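# Mount a sandpaper strip onto a hand sander

## Task

Put the sandpaper strip on the hand sander with each of its two ends held under a clamp, and the paper sitting straight and pressed flat to the sander's base on every side.

## Robot and tools

Robot: two arms, left_arm with a five-finger left hand and right_arm with a five-finger right hand (mirror images). Base positions in the scene frame: left_arm (-0.057, +0.463, 0) m, turned very slightly about z (quat_wxyz +1.000, 0, 0, +0.012); right_arm (+0.034, -0.319, 0) m, unrotated.

Frames. Scene frame: origin at table-top height halfway between the nominal bases, +z up, +x out over the table, left_arm toward +y. Fixed cameras and the table use it. Positions, quaternions, velocities and Hand targets in results are in each arm's own base frame. Motion offsets are taken along the axes of that arm's current Hand target. The hand point sits 0.05 m in front of the palm and 0.15 m from the wrist flange along the fingers: +z runs along the straight fingers, +y out of the palm, +x across the palm away from the thumb on the right hand but toward the thumb on the left hand. Straight fingertips reach 0.06-0.07 m past the point; a wrist bracket on the little-finger side can strike things, and the wrist may hang below a level hand and hit the table first.

A row is 28 numbers in [-1, 1], one list covering both arms: left dx, dy, dz, rx, ry, rz, then six left hand motors (little, ring, middle, index, thumb_bend, thumb_turn), left force_limit, left speed; then the same 14 for the right arm. The six pose numbers are an offset, not a pose: they move the hand point from its Hand target as it was when the action (or move) began, with 1.0 = 0.6 m for dx, dy, dz and 1.0 = 180 degrees for the rotation vector rx, ry, rz. All zeros re-requests the current Hand target. Orientation commands are clipped to within 32 degrees of the measured orientation each step.

Hand motor numbers are absolute targets: +1 open/straight, -1 closed; thumb_turn -1 puts the thumb in front of the palm. force_limit runs linearly from about 0 N at -1 to 10 N at +1 (15 N for the two thumb motors); speed rises from almost zero at -1 to full at +0.48 and stays full above. Alternatively write grasp numbers a, b, c in the first three places and exactly 0 in the last three: a curls index and middle and bends the thumb, b curls ring and little, c swings the thumb across the palm; all three 0 opens the hand. To send a motor 0 in the explicit form, use 0.001 so it is not read as grasp numbers. There is no 'unchanged' value: repeat the hand's last sent eight numbers (or, if none sent yet, its hand_measured plus hand_force_limit and hand_speed). For a soft grip close with speed at -0.94 or lower. The hand grips things roughly 0.035-0.065 m thick, handles down to 0.025 m.

Tools:
- execute_actions(actions, cameras): actions is a list of actions, each up to 15 rows, one row per 1/30 s step; a short action repeats its final row. Every action lasts 0.5 s. Images come back only for an empty list or when cameras names them (["all"] for every camera).
- move(target, speed, blend, stop_force, zero, blocking, cameras): straight-line path of each hand point toward target, one row or a list of up to 15 rows, every row an offset from the same starting Hand targets. speed in m/s, 0.002-3.6, default 0.25 (turns up to twice that in rad/s), one value or one per target. blend in m rounds corners in a list. stop_force in N, 3-120, shared by both arms, ends an arm's path when it feels that much push; zero (default true) re-zeros before the move. blocking=false returns after 0.5 s and cannot be combined with stop_force. Moves last 0.5-10 s and do not avoid obstacles or the other arm. Keep hand numbers identical across a list.
- wait(seconds 0-10, cameras); stop(cameras) brakes a running move.
- zoom_image(camera, region [x0, y0, x1, y1] in pixels, at most 504x504) on the newest images.
- show_instructions(): reference pages. zero_wrist_force(arm). finished_scene(scene=1, optional), final.
Cameras: cam_high, cam_low, cam_end_a, cam_end_b, cam_far (896x504), cam_left_wrist, cam_right_wrist (672x504, fisheye).

Results: per arm end_effector_position (m), end_effector_quat_wxyz, velocities (omitted when Joint velocities read 'within noise'), Hand target (the base for the next offset), Joint positions, velocities and torques (include arm weight, noisy), Wrist force and Wrist torque along the hand point axes plus a line with the largest force since last shown (a push on a surface reads as force into the arm), hand_measured, hand_stopped_by (moving, target, force, stalled, fault), hand_load_n (positive when the finger is pushed open; a drop to about 0 means a lost grip), hand_force_limit, hand_speed. A move adds a 'move:' line: done (within 3 mm and 2 degrees), off_target, moving, held or fault, with limits=paced or limits=held. MOTOR HOT appears at 70 °C; at 85 °C the arm is braked 30-60 s.

Avoid: arms are stiff, so aiming even slightly beyond a firm contact can trigger a fault stop (10 s) at about 150 N external force or at joint torque limits (138 N m big joints, 25.7 N m wrist). Use slow speeds and stop_force when touching. Do not let the arms press or bump each other, nor close a hand on the other hand's fingers. Do not drop parts, release them while moving, slam, or push hard; nothing may fall or be left off the table. Route paths around an arm's own base. The paper must stay correctly fitted after the robot lets go.

Each tool is called by a JSON object that holds its "name" and its "arguments".

Reference images:

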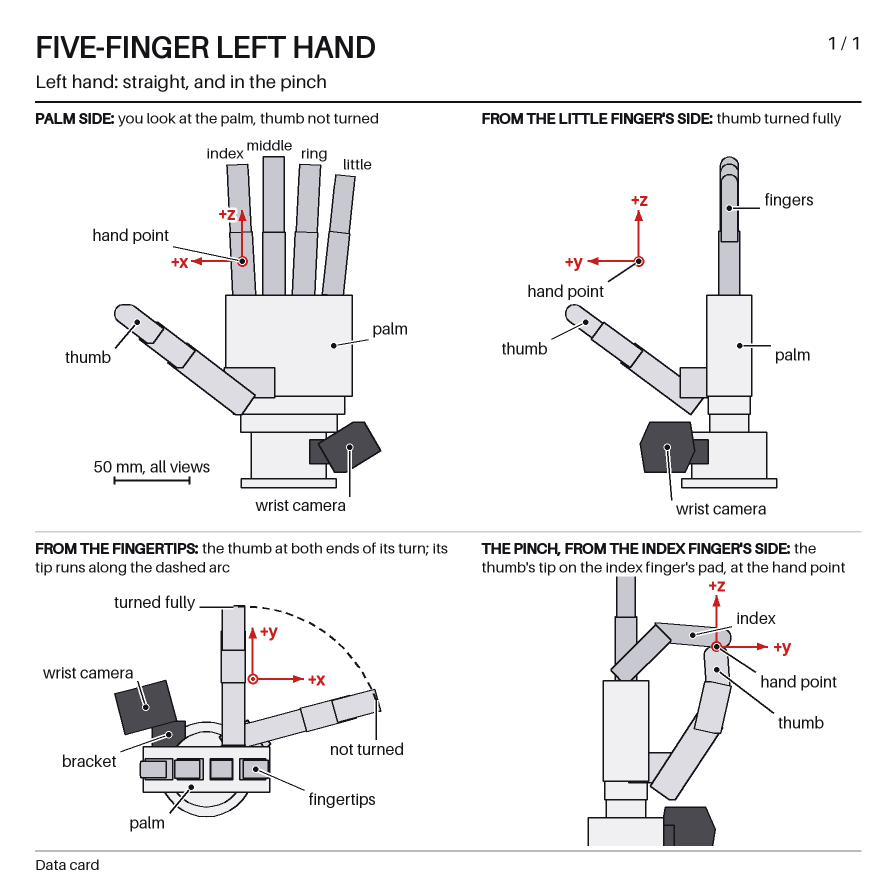

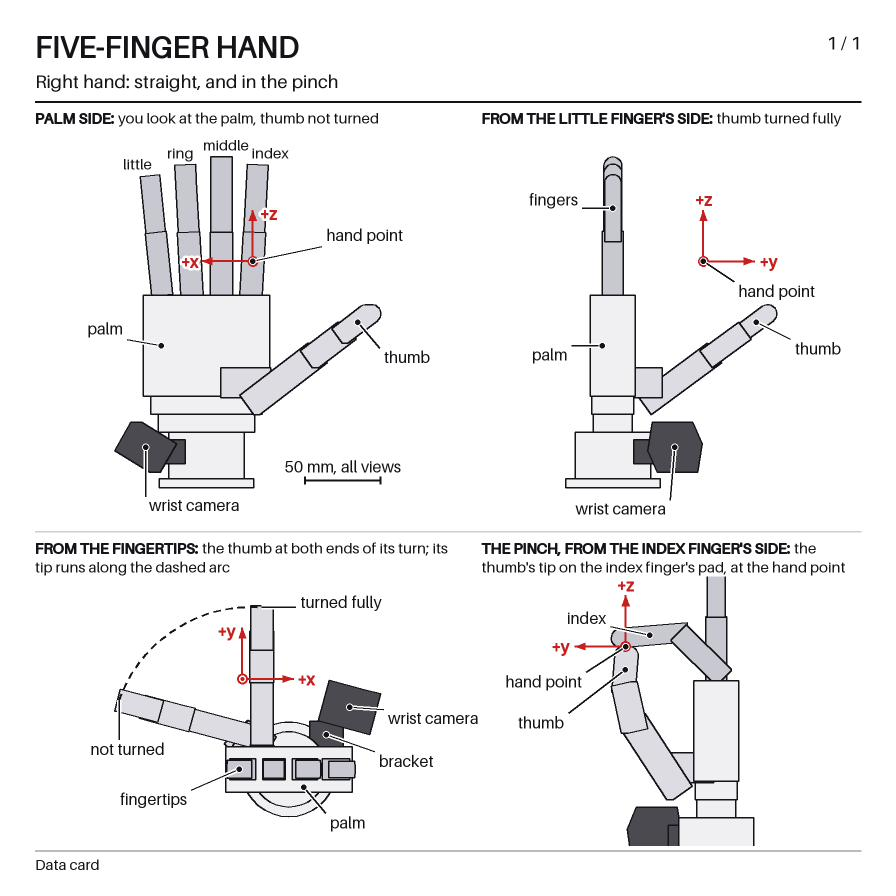

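## Session

{"name": "execute_actions", "arguments": {"actions": []}}

Scene clock: 0.00 s.
left_arm: end_effector_position=(+0.4685, -0.0221, +0.1387) hand_measured=(+1.000, +1.000, +1.000, +1.000, +1.000, +1.000) hand_load_n=(+0.0, +0.0, +0.0, +0.0, +0.0, +0.0) hand_stopped_by=(target, target, target, target, target, target) hand_force_limit=0.00 hand_speed=-0.80 end_effector_quat_wxyz=(+0.058, +0.685, -0.705, +0.173) | right_arm: end_effector_position=(+0.1904, +0.2294, +0.2413) hand_measured=(+1.000, +1.000, +1.000, +1.000, +1.000, +1.000) hand_load_n=(+0.0, +0.0, +0.0, +0.0, +0.0, +0.0) hand_stopped_by=(target, target, target, target, target, target) hand_force_limit=0.00 hand_speed=-0.80 end_effector_quat_wxyz=(+0.261, +0.468, +0.696, -0.477)
Joint positions: left_arm=[3.59 -2.112 -1.433 1.976 -1.203 3.618] | right_arm=[0.991 -1.012 1.766 1.92 2.013 0.879]
Joint velocities: within noise
Joint torques (N m): no reading
Wrist force (N): no reading
Wrist torque (N m): no reading
Wrist force, peak (N): no reading
Hand target: left_arm +0.4685, -0.0221, +0.1387; +0.058, +0.685, -0.705, +0.173 | right_arm +0.1904, +0.2294, +0.2413; +0.261, +0.468, +0.696, -0.477

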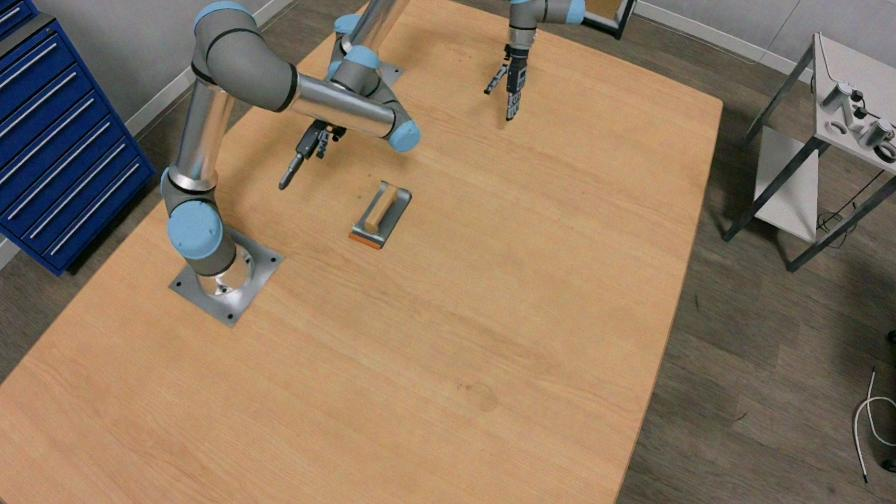

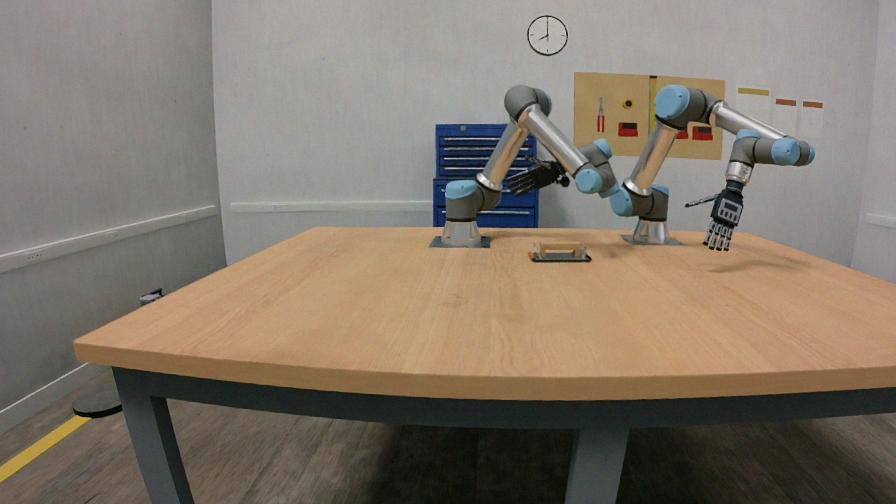

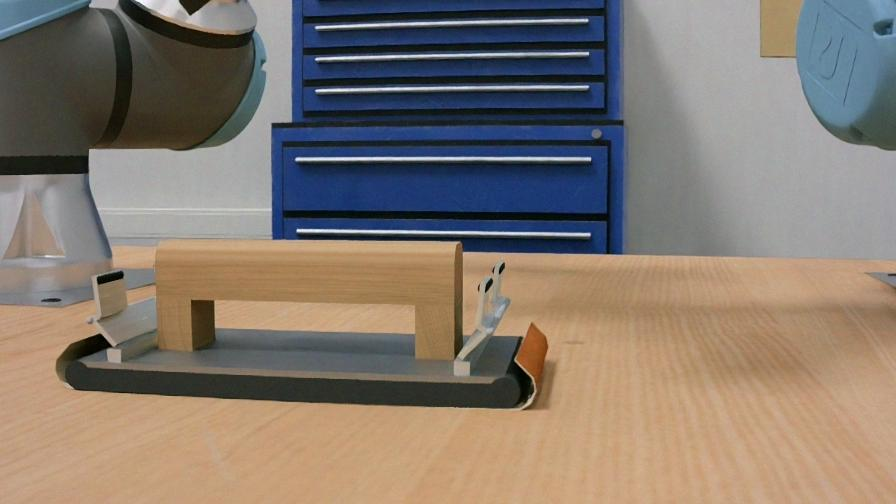

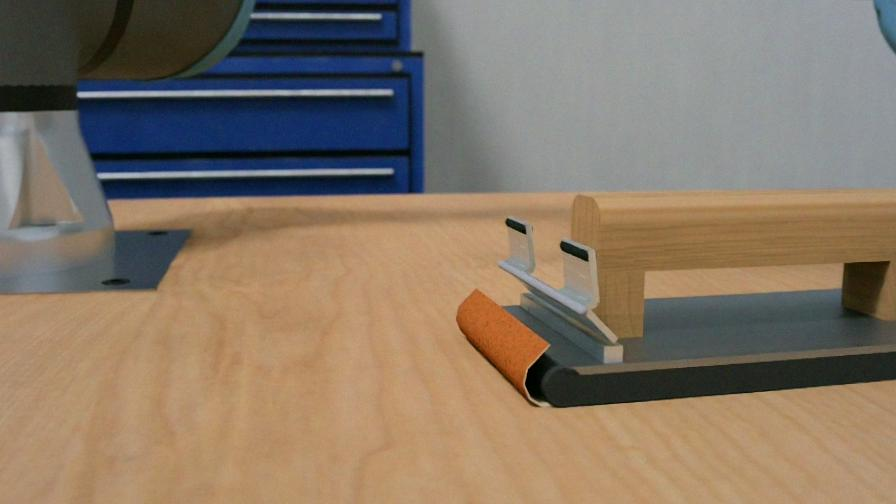

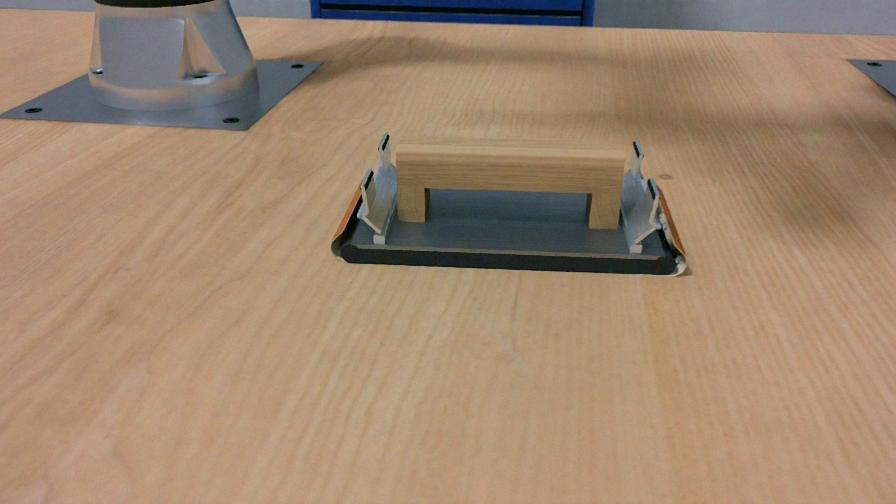

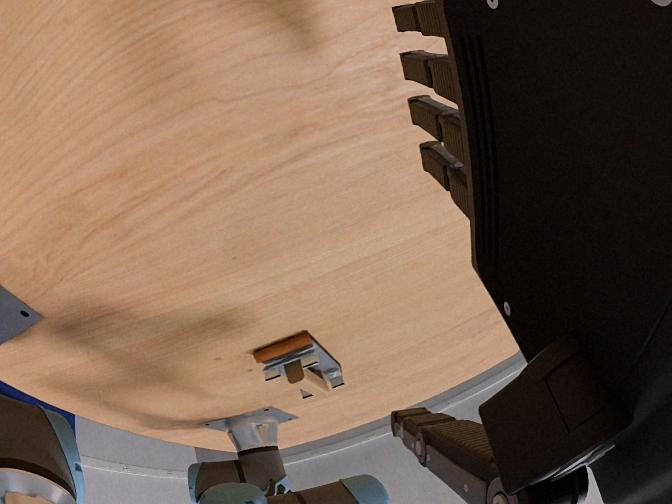

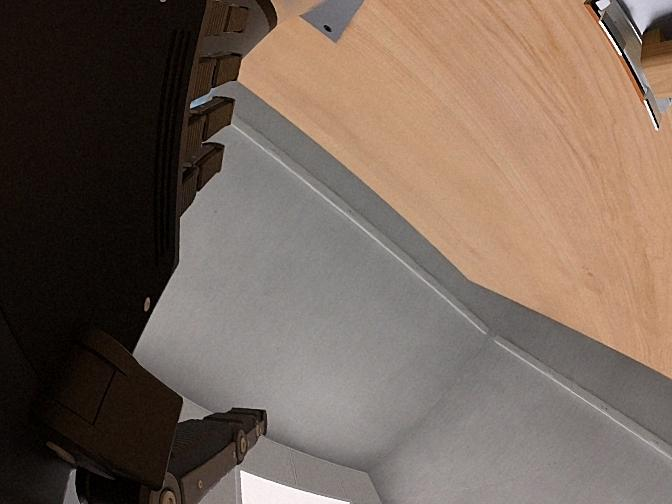

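{"name": "zoom_image", "arguments": {"camera": "cam_end_a", "region": [30, 200, 300, 420]}}

{"name": "zoom_image", "arguments": {"camera": "cam_end_a", "region": [400, 220, 600, 420]}}

{"name": "zoom_image", "arguments": {"camera": "cam_end_b", "region": [420, 180, 700, 420]}}

{"name": "zoom_image", "arguments": {"camera": "cam_far", "region": [310, 120, 710, 290]}}

{"name": "zoom_image", "arguments": {"camera": "cam_high", "region": [320, 160, 440, 260]}}

{"name": "zoom_image", "arguments": {"camera": "cam_left_wrist", "region": [220, 300, 370, 420]}}

{"name": "zoom_image", "arguments": {"camera": "cam_right_wrist", "region": [560, 0, 672, 150]}}

Scaled by 1.867 from the camera's 896x504 image, which has a finer 1280x720 frame.

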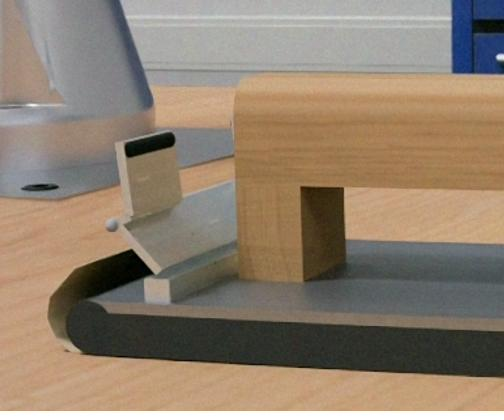

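Scaled by 2.520 from the camera's 896x504 image, which has a finer 1280x720 frame.

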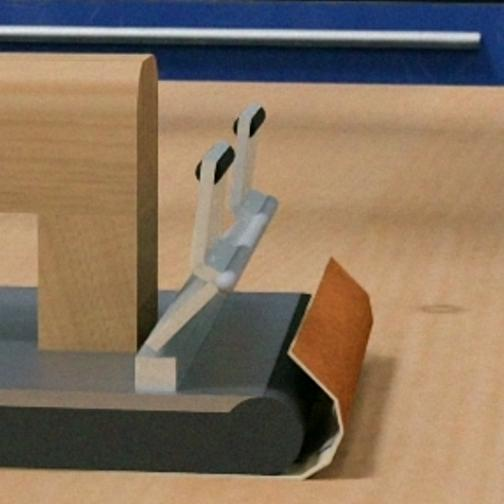

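Scaled by 1.800 from the camera's 896x504 image, which has a finer 1280x720 frame.

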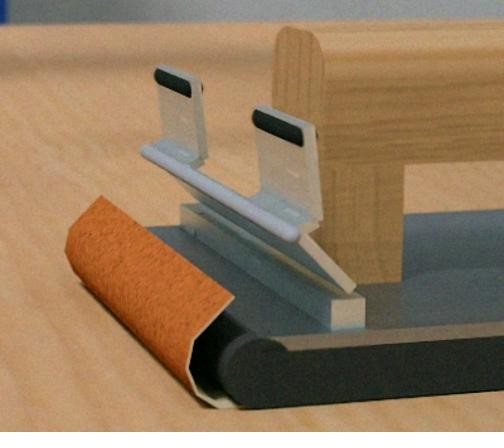

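Scaled by 1.260 from the camera's 896x504 image, which has a finer 1280x720 frame.

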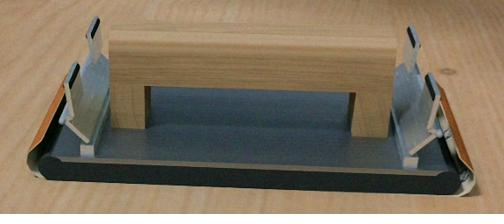

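Scaled by 4.200 from the camera's 896x504 image, which has a finer 1280x720 frame.

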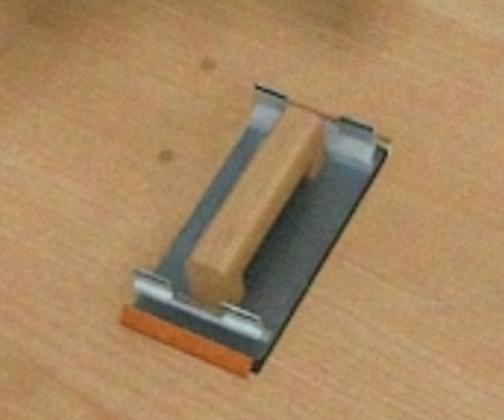

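Scaled by 3.360 from the camera's 672x504 image, which has a finer 960x720 frame.

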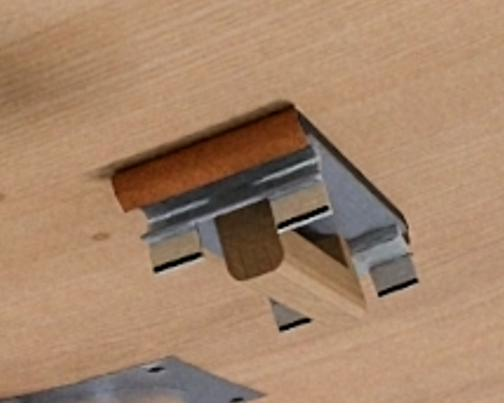

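Scaled by 3.360 from the camera's 672x504 image, which has a finer 960x720 frame.

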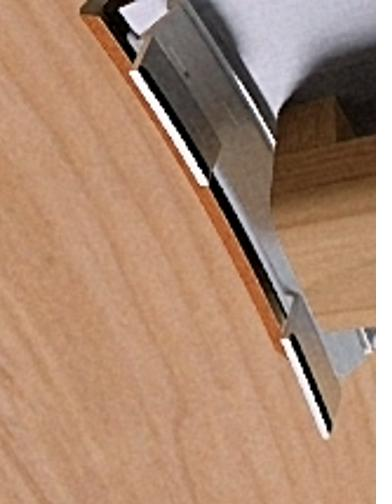

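{"name": "move", "arguments": {"target": [0,0,0,0,0,0, 0,0,0,0,0,0, 0,0, 0.106,-0.005,-0.119,-0.339,0.186,-0.332, 0,0,0,0,0,0, 0,0], "speed": 0.2, "cameras": ["cam_high","cam_right_wrist","cam_end_a"]}}

Scene clock: 118.00 s.
left_arm: end_effector_position=(+0.4685, -0.0221, +0.1387) hand_measured=(+1.000, +1.000, +1.000, +1.000, +1.000, +1.000) hand_load_n=(+0.0, +0.0, +0.0, +0.0, +0.0, +0.0) hand_stopped_by=(target, target, target, target, target, target) hand_force_limit=0.00 hand_speed=0.00 end_effector_quat_wxyz=(+0.058, +0.685, -0.705, +0.173) | right_arm: end_effector_position=(+0.1667, +0.3196, +0.2201) hand_measured=(+1.000, +1.000, +1.000, +1.000, +1.000, +1.000) hand_load_n=(+0.0, +0.0, +0.0, +0.0, +0.0, +0.0) hand_stopped_by=(target, target, target, target, target, target) hand_force_limit=0.00 hand_speed=0.00 end_effector_quat_wxyz=(+0.000, +0.001, +1.000, +0.000)
Joint positions: left_arm=[3.59 -2.112 -1.433 1.976 -1.203 3.618] | right_arm=[0.615 -1.604 1.907 1.268 1.57 -0.953]
Joint torques (N m): left_arm=[1.25 35.25 15.46 -2.74 0.3 -0.11] | right_arm=[-12.21 -27.47 -6.28 0.09 -2.03 -0.96]
Wrist force (N): left_arm=[-0.1 0.0 0.0] | right_arm=[3.4 -0.1 -1.0]
Wrist torque (N m): left_arm=[0.00 0.01 0.00] | right_arm=[0.05 -0.33 0.26]
Wrist force, peak (N): left_arm=[0.0 0.0 0.4] | right_arm=[3.7 -0.2 -1.0]
Hand target: left_arm +0.4685, -0.0221, +0.1387; +0.058, +0.685, -0.705, +0.173 | right_arm +0.1667, +0.3197, +0.2201; +0.000, +0.001, +1.000, +0.001
Off the commanded pose: left_arm 0.000 m, 0 deg | right_arm 0.000 m, 0 deg.
move: done
Images, in order (width x height): cam_high 896x504, cam_end_a 896x504, cam_right_wrist 672x504.

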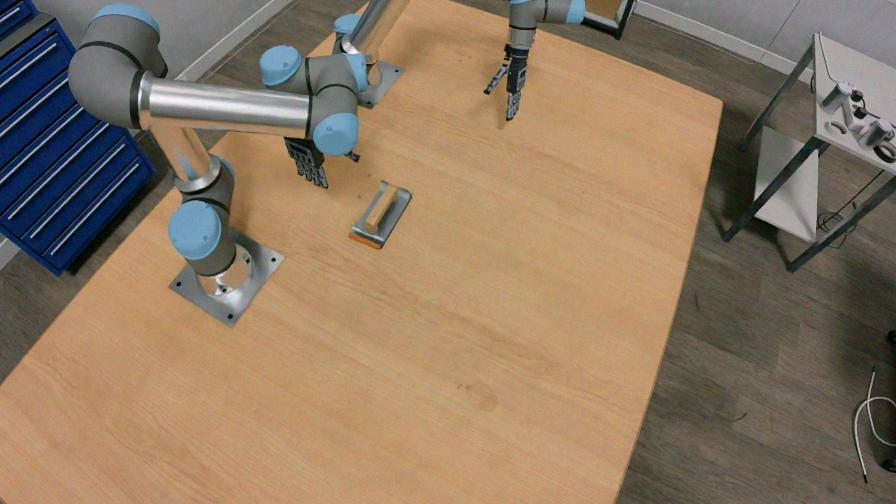

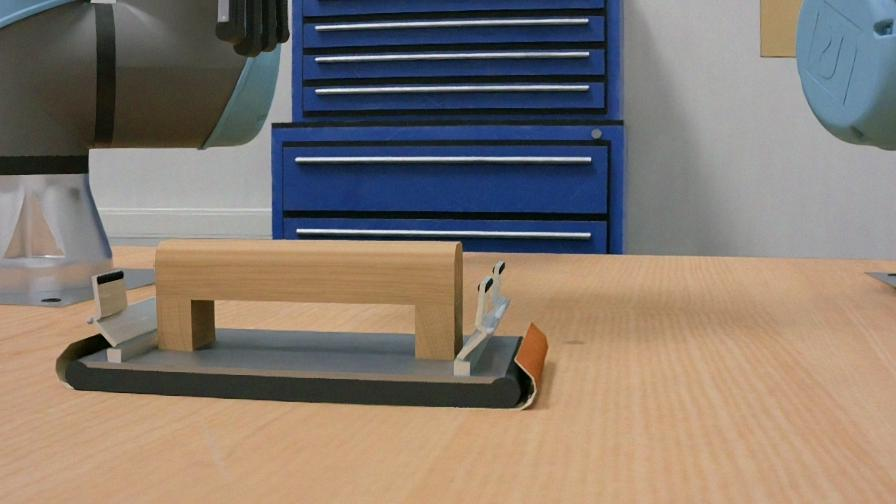

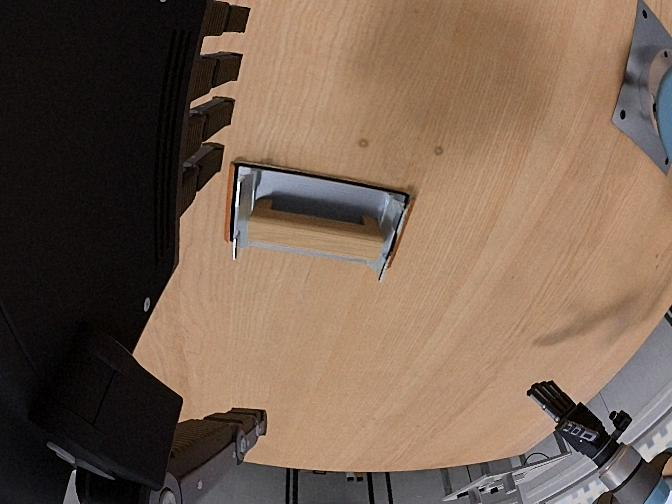

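{"name": "zoom_image", "arguments": {"camera": "cam_right_wrist", "region": [180, 130, 440, 300]}}

{"name": "zoom_image", "arguments": {"camera": "cam_high", "region": [270, 120, 430, 260]}}

Scaled by 1.938 from the camera's 672x504 image, which has a finer 960x720 frame.

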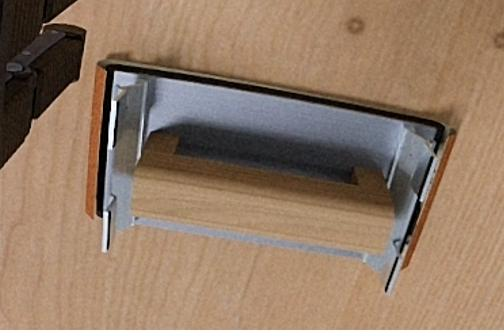

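Scaled by 3.150 from the camera's 896x504 image, which has a finer 1280x720 frame.

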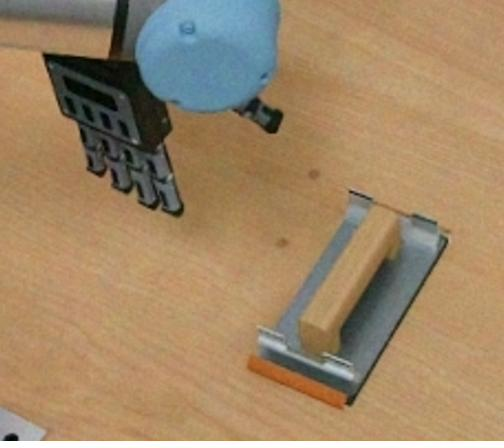

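{"name": "move", "arguments": {"target": [0.355,0.168,0.232,0.0775,0.1467,0.461, -1,-1,-1,1,1,1, 0,0, 0,0,0,0,0,0, 0,0,0,0,0,0, 0,0], "speed": 0.25, "cameras": ["cam_high","cam_right_wrist","cam_end_a","cam_left_wrist","cam_far","cam_end_b"]}}

Scene clock: 305.57 s.
left_arm: end_effector_position=(+0.3795, -0.2685, +0.0601) hand_measured=(-1.000, -1.000, -1.000, +1.000, +1.000, +1.000) hand_load_n=(+0.0, +0.0, +0.0, +0.0, +0.0, -0.5) hand_stopped_by=(target, target, target, target, target, target) hand_force_limit=0.00 hand_speed=0.00 end_effector_quat_wxyz=(+0.001, -0.001, +0.924, -0.383) | right_arm: end_effector_position=(+0.1667, +0.3197, +0.2201) hand_measured=(+1.000, +1.000, +1.000, +1.000, +1.000, +1.000) hand_load_n=(+0.0, +0.0, -0.5, +0.0, +0.0, +0.0) hand_stopped_by=(target, target, target, target, target, target) hand_force_limit=0.00 hand_speed=0.00 end_effector_quat_wxyz=(+0.000, +0.001, +1.000, +0.001)
Joint positions: left_arm=[3.14 -2.086 -1.754 2.274 -0.786 4.705] | right_arm=[0.615 -1.604 1.907 1.268 1.57 -0.953]
Joint torques (N m): left_arm=[-7.52 23.18 22.86 -0.97 2.23 0.92] | right_arm=[-12.76 -26.96 -5.78 0.13 -1.98 -1.17]
Wrist force (N): left_arm=[0.3 0.9 -1.1] | right_arm=[3.5 -0.1 -0.8]
Wrist torque (N m): left_arm=[0.20 -0.07 -0.10] | right_arm=[0.05 -0.35 0.27]
Wrist force, peak (N): left_arm=[0.6 0.9 -1.1] | right_arm=[3.9 -0.3 -1.1]
Hand target: left_arm +0.3794, -0.2686, +0.0600; +0.001, -0.001, +0.924, -0.383 | right_arm +0.1667, +0.3197, +0.2201; +0.000, +0.001, +1.000, +0.001
Off the commanded pose: left_arm 0.000 m, 0 deg | right_arm 0.000 m, 0 deg.
move: done
Images, in order (width x height): cam_high 896x504, cam_end_a 896x504, cam_end_b 896x504, cam_far 896x504, cam_left_wrist 672x504, cam_right_wrist 672x504.

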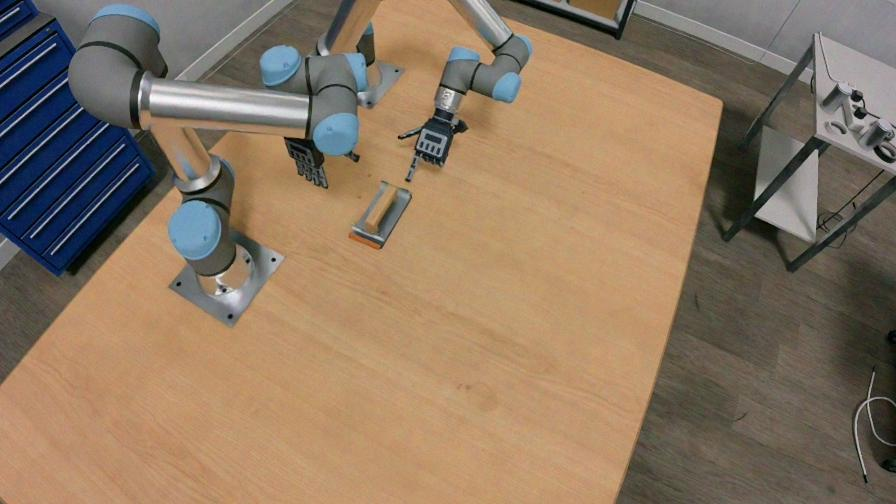

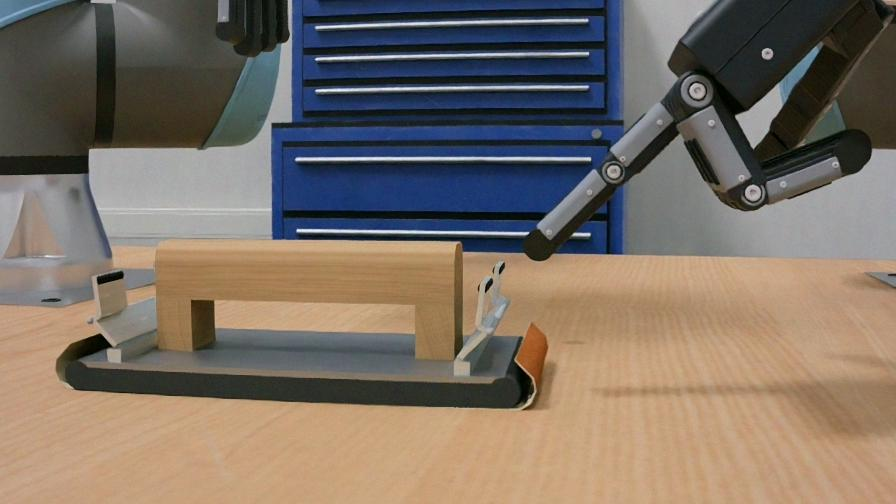

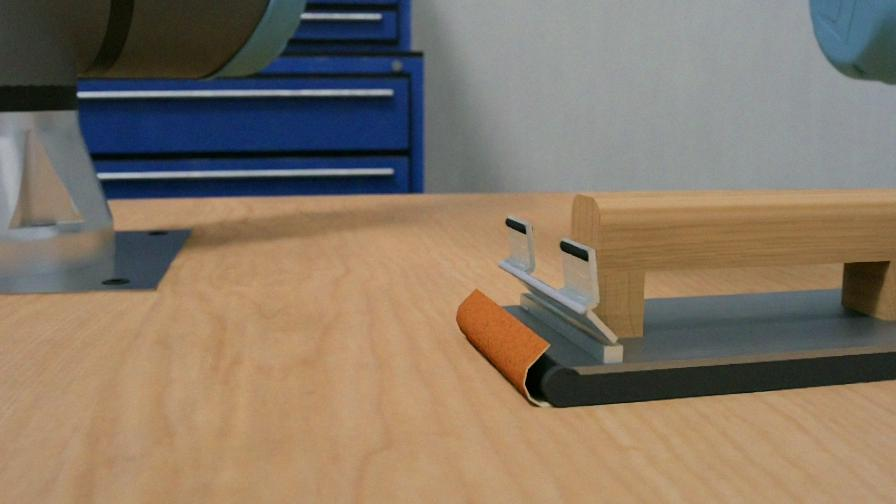

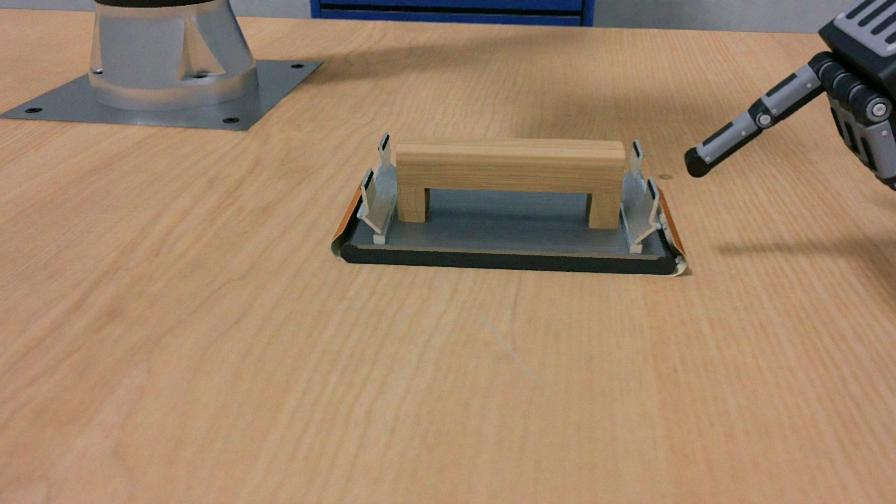

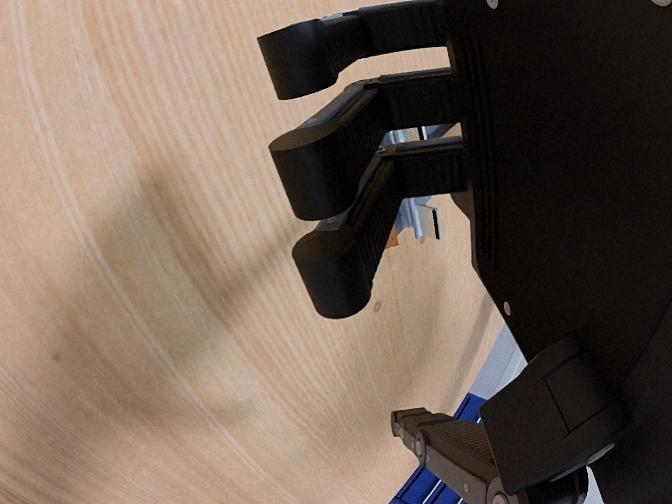

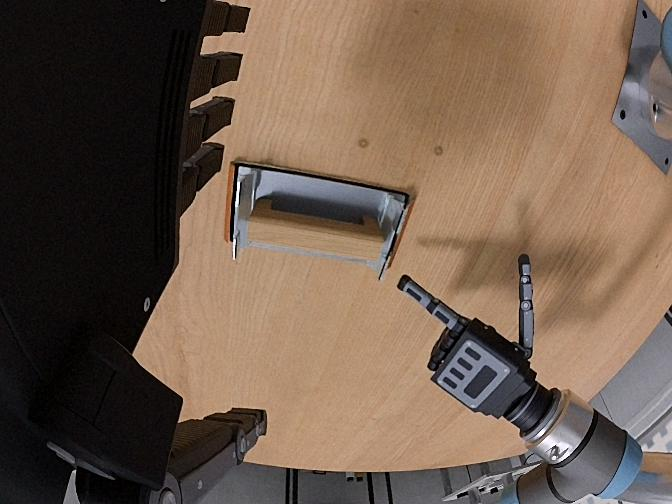

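{"name": "zoom_image", "arguments": {"camera": "cam_right_wrist", "region": [350, 170, 450, 300]}}

{"name": "zoom_image", "arguments": {"camera": "cam_high", "region": [340, 120, 460, 260]}}

{"name": "zoom_image", "arguments": {"camera": "cam_far", "region": [560, 110, 760, 290]}}

Scaled by 3.877 from the camera's 672x504 image, which has a finer 960x720 frame.

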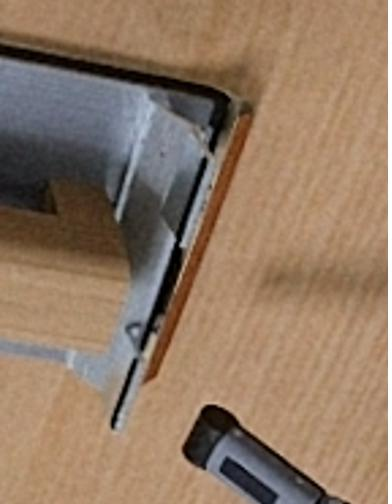

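Scaled by 3.600 from the camera's 896x504 image, which has a finer 1280x720 frame.

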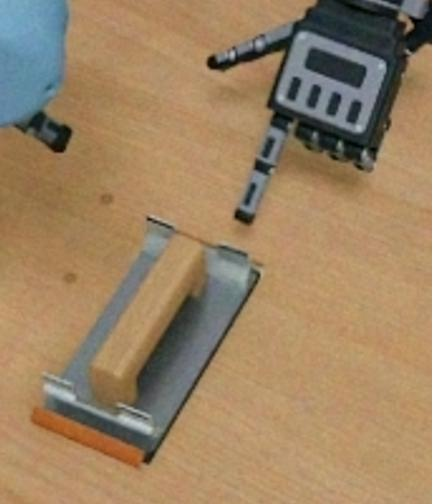

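Scaled by 2.520 from the camera's 896x504 image, which has a finer 1280x720 frame.

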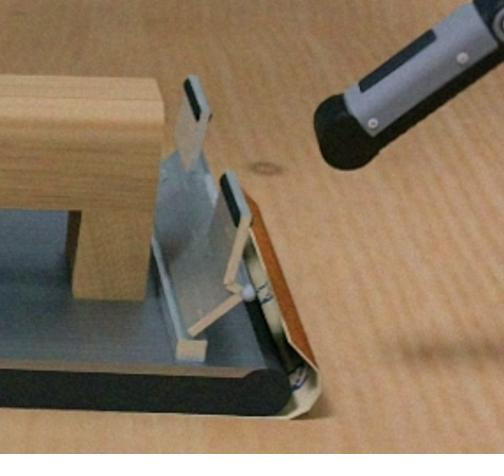

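{"name": "move", "arguments": {"target": [0.0367,0.0354,0.0354,0,0,0, -1,-1,-1,1,1,1, 0,0, 0,0,0,0,0,0, 0,0,0,0,0,0, 0,0], "speed": 0.15, "cameras": ["cam_high","cam_right_wrist","cam_end_a","cam_far"]}}

Scene clock: 394.37 s.
left_arm: end_effector_position=(+0.3575, -0.2687, +0.0301) hand_measured=(-1.000, -1.000, -1.000, +1.000, +1.000, +1.000) hand_load_n=(+0.0, +0.0, +0.0, +0.0, +0.0, +0.0) hand_stopped_by=(target, target, target, target, target, target) hand_force_limit=0.00 hand_speed=0.00 end_effector_quat_wxyz=(+0.001, -0.001, +0.924, -0.383) | right_arm: end_effector_position=(+0.1667, +0.3197, +0.2201) hand_measured=(+1.000, +1.000, +1.000, +1.000, +1.000, +1.000) hand_load_n=(+0.0, -0.5, +0.0, +0.0, +0.0, -0.5) hand_stopped_by=(target, target, target, target, target, target) hand_force_limit=0.00 hand_speed=0.00 end_effector_quat_wxyz=(+0.000, +0.001, +1.000, +0.001)
Joint positions: left_arm=[3.139 -2.096 -1.84 2.371 -0.786 4.705] | right_arm=[0.615 -1.604 1.907 1.268 1.57 -0.953]
Joint torques (N m): left_arm=[-3.37 21.73 0.78 -1.27 1.93 -1.85] | right_arm=[-12.81 -26.66 -5.46 0.16 -1.88 -1.28]
Wrist force (N): left_arm=[0.3 0.8 -1.3] | right_arm=[3.3 0.2 -1.0]
Wrist torque (N m): left_arm=[0.20 -0.07 0.02] | right_arm=[0.10 -0.31 0.26]
Wrist force, peak (N): left_arm=[0.5 0.9 -1.3] | right_arm=[3.7 -0.4 -1.2]
Hand target: left_arm +0.3574, -0.2687, +0.0300; +0.001, -0.001, +0.924, -0.383 | right_arm +0.1667, +0.3197, +0.2201; +0.000, +0.001, +1.000, +0.001
Off the commanded pose: left_arm 0.000 m, 0 deg | right_arm 0.000 m, 0 deg.
move: done
Images, in order (width x height): cam_high 896x504, cam_end_a 896x504, cam_far 896x504, cam_right_wrist 672x504.

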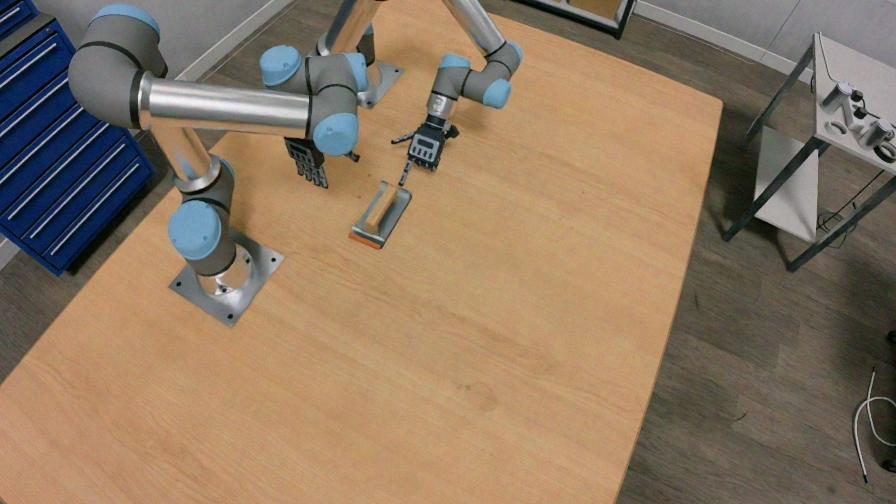

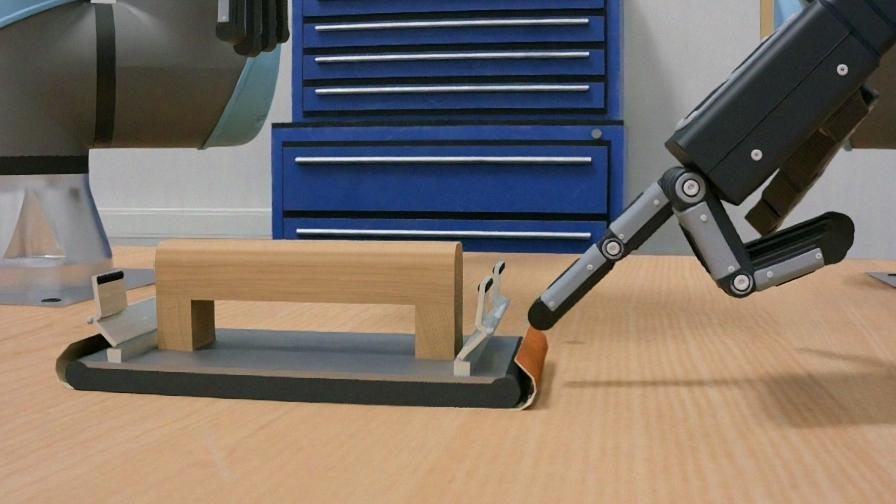

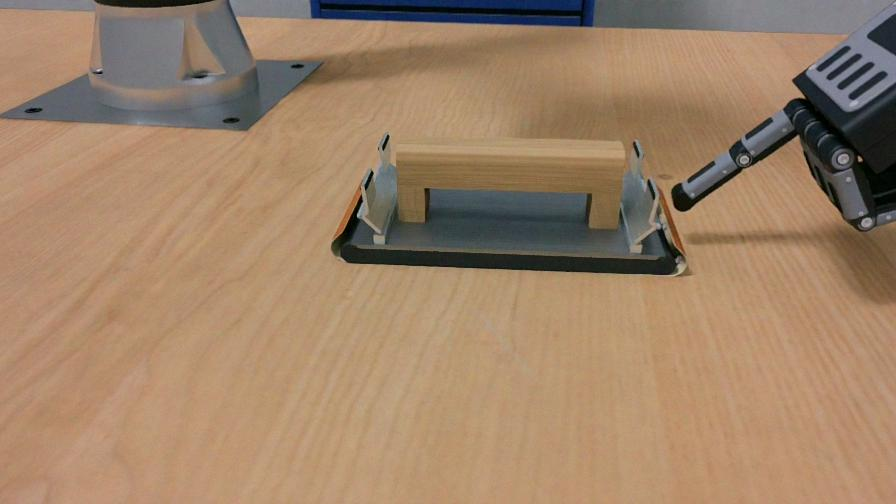

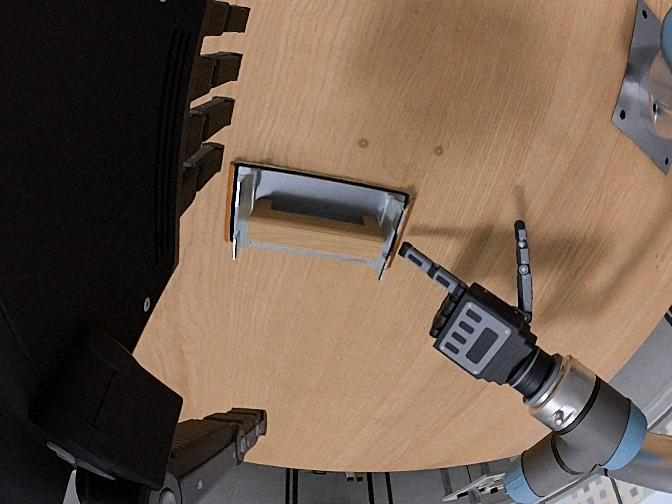

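{"name": "zoom_image", "arguments": {"camera": "cam_end_a", "region": [430, 230, 610, 420]}}

{"name": "zoom_image", "arguments": {"camera": "cam_right_wrist", "region": [350, 170, 450, 300]}}

{"name": "zoom_image", "arguments": {"camera": "cam_far", "region": [600, 120, 740, 290]}}

{"name": "zoom_image", "arguments": {"camera": "cam_high", "region": [340, 150, 440, 260]}}

Scaled by 2.653 from the camera's 896x504 image, which has a finer 1280x720 frame.

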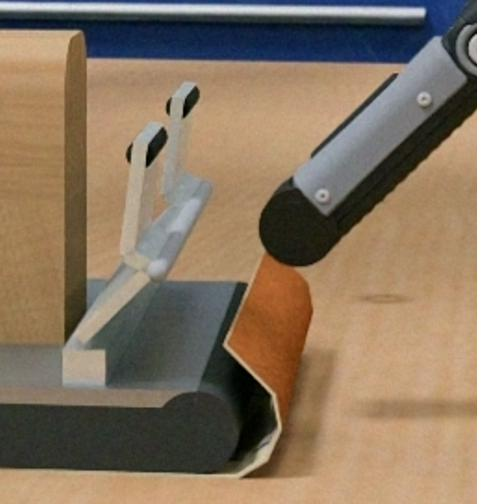

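Scaled by 3.877 from the camera's 672x504 image, which has a finer 960x720 frame.

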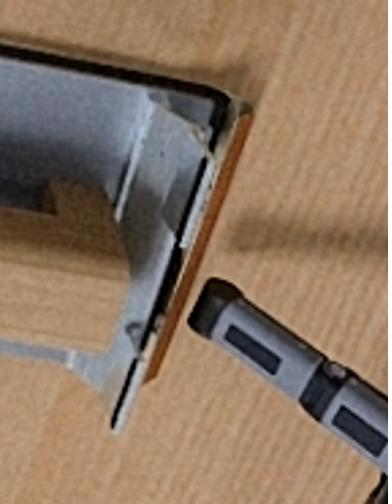

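Scaled by 2.965 from the camera's 896x504 image, which has a finer 1280x720 frame.

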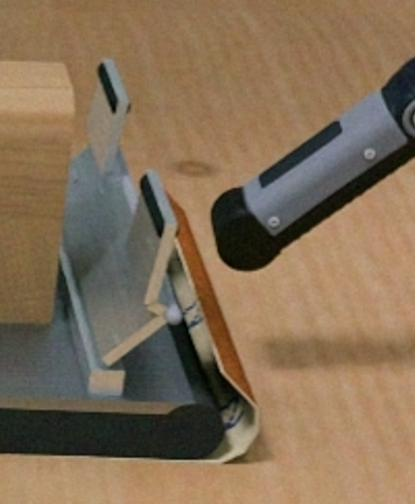

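Scaled by 4.582 from the camera's 896x504 image, which has a finer 1280x720 frame.

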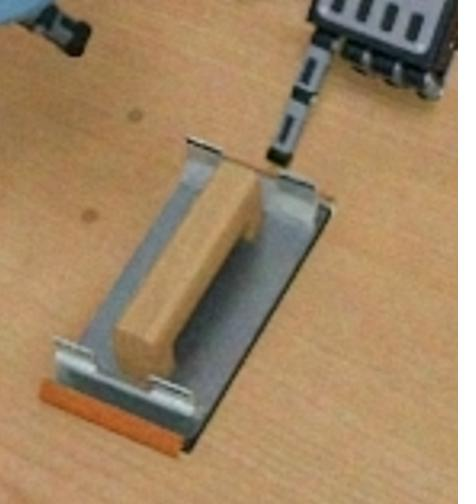

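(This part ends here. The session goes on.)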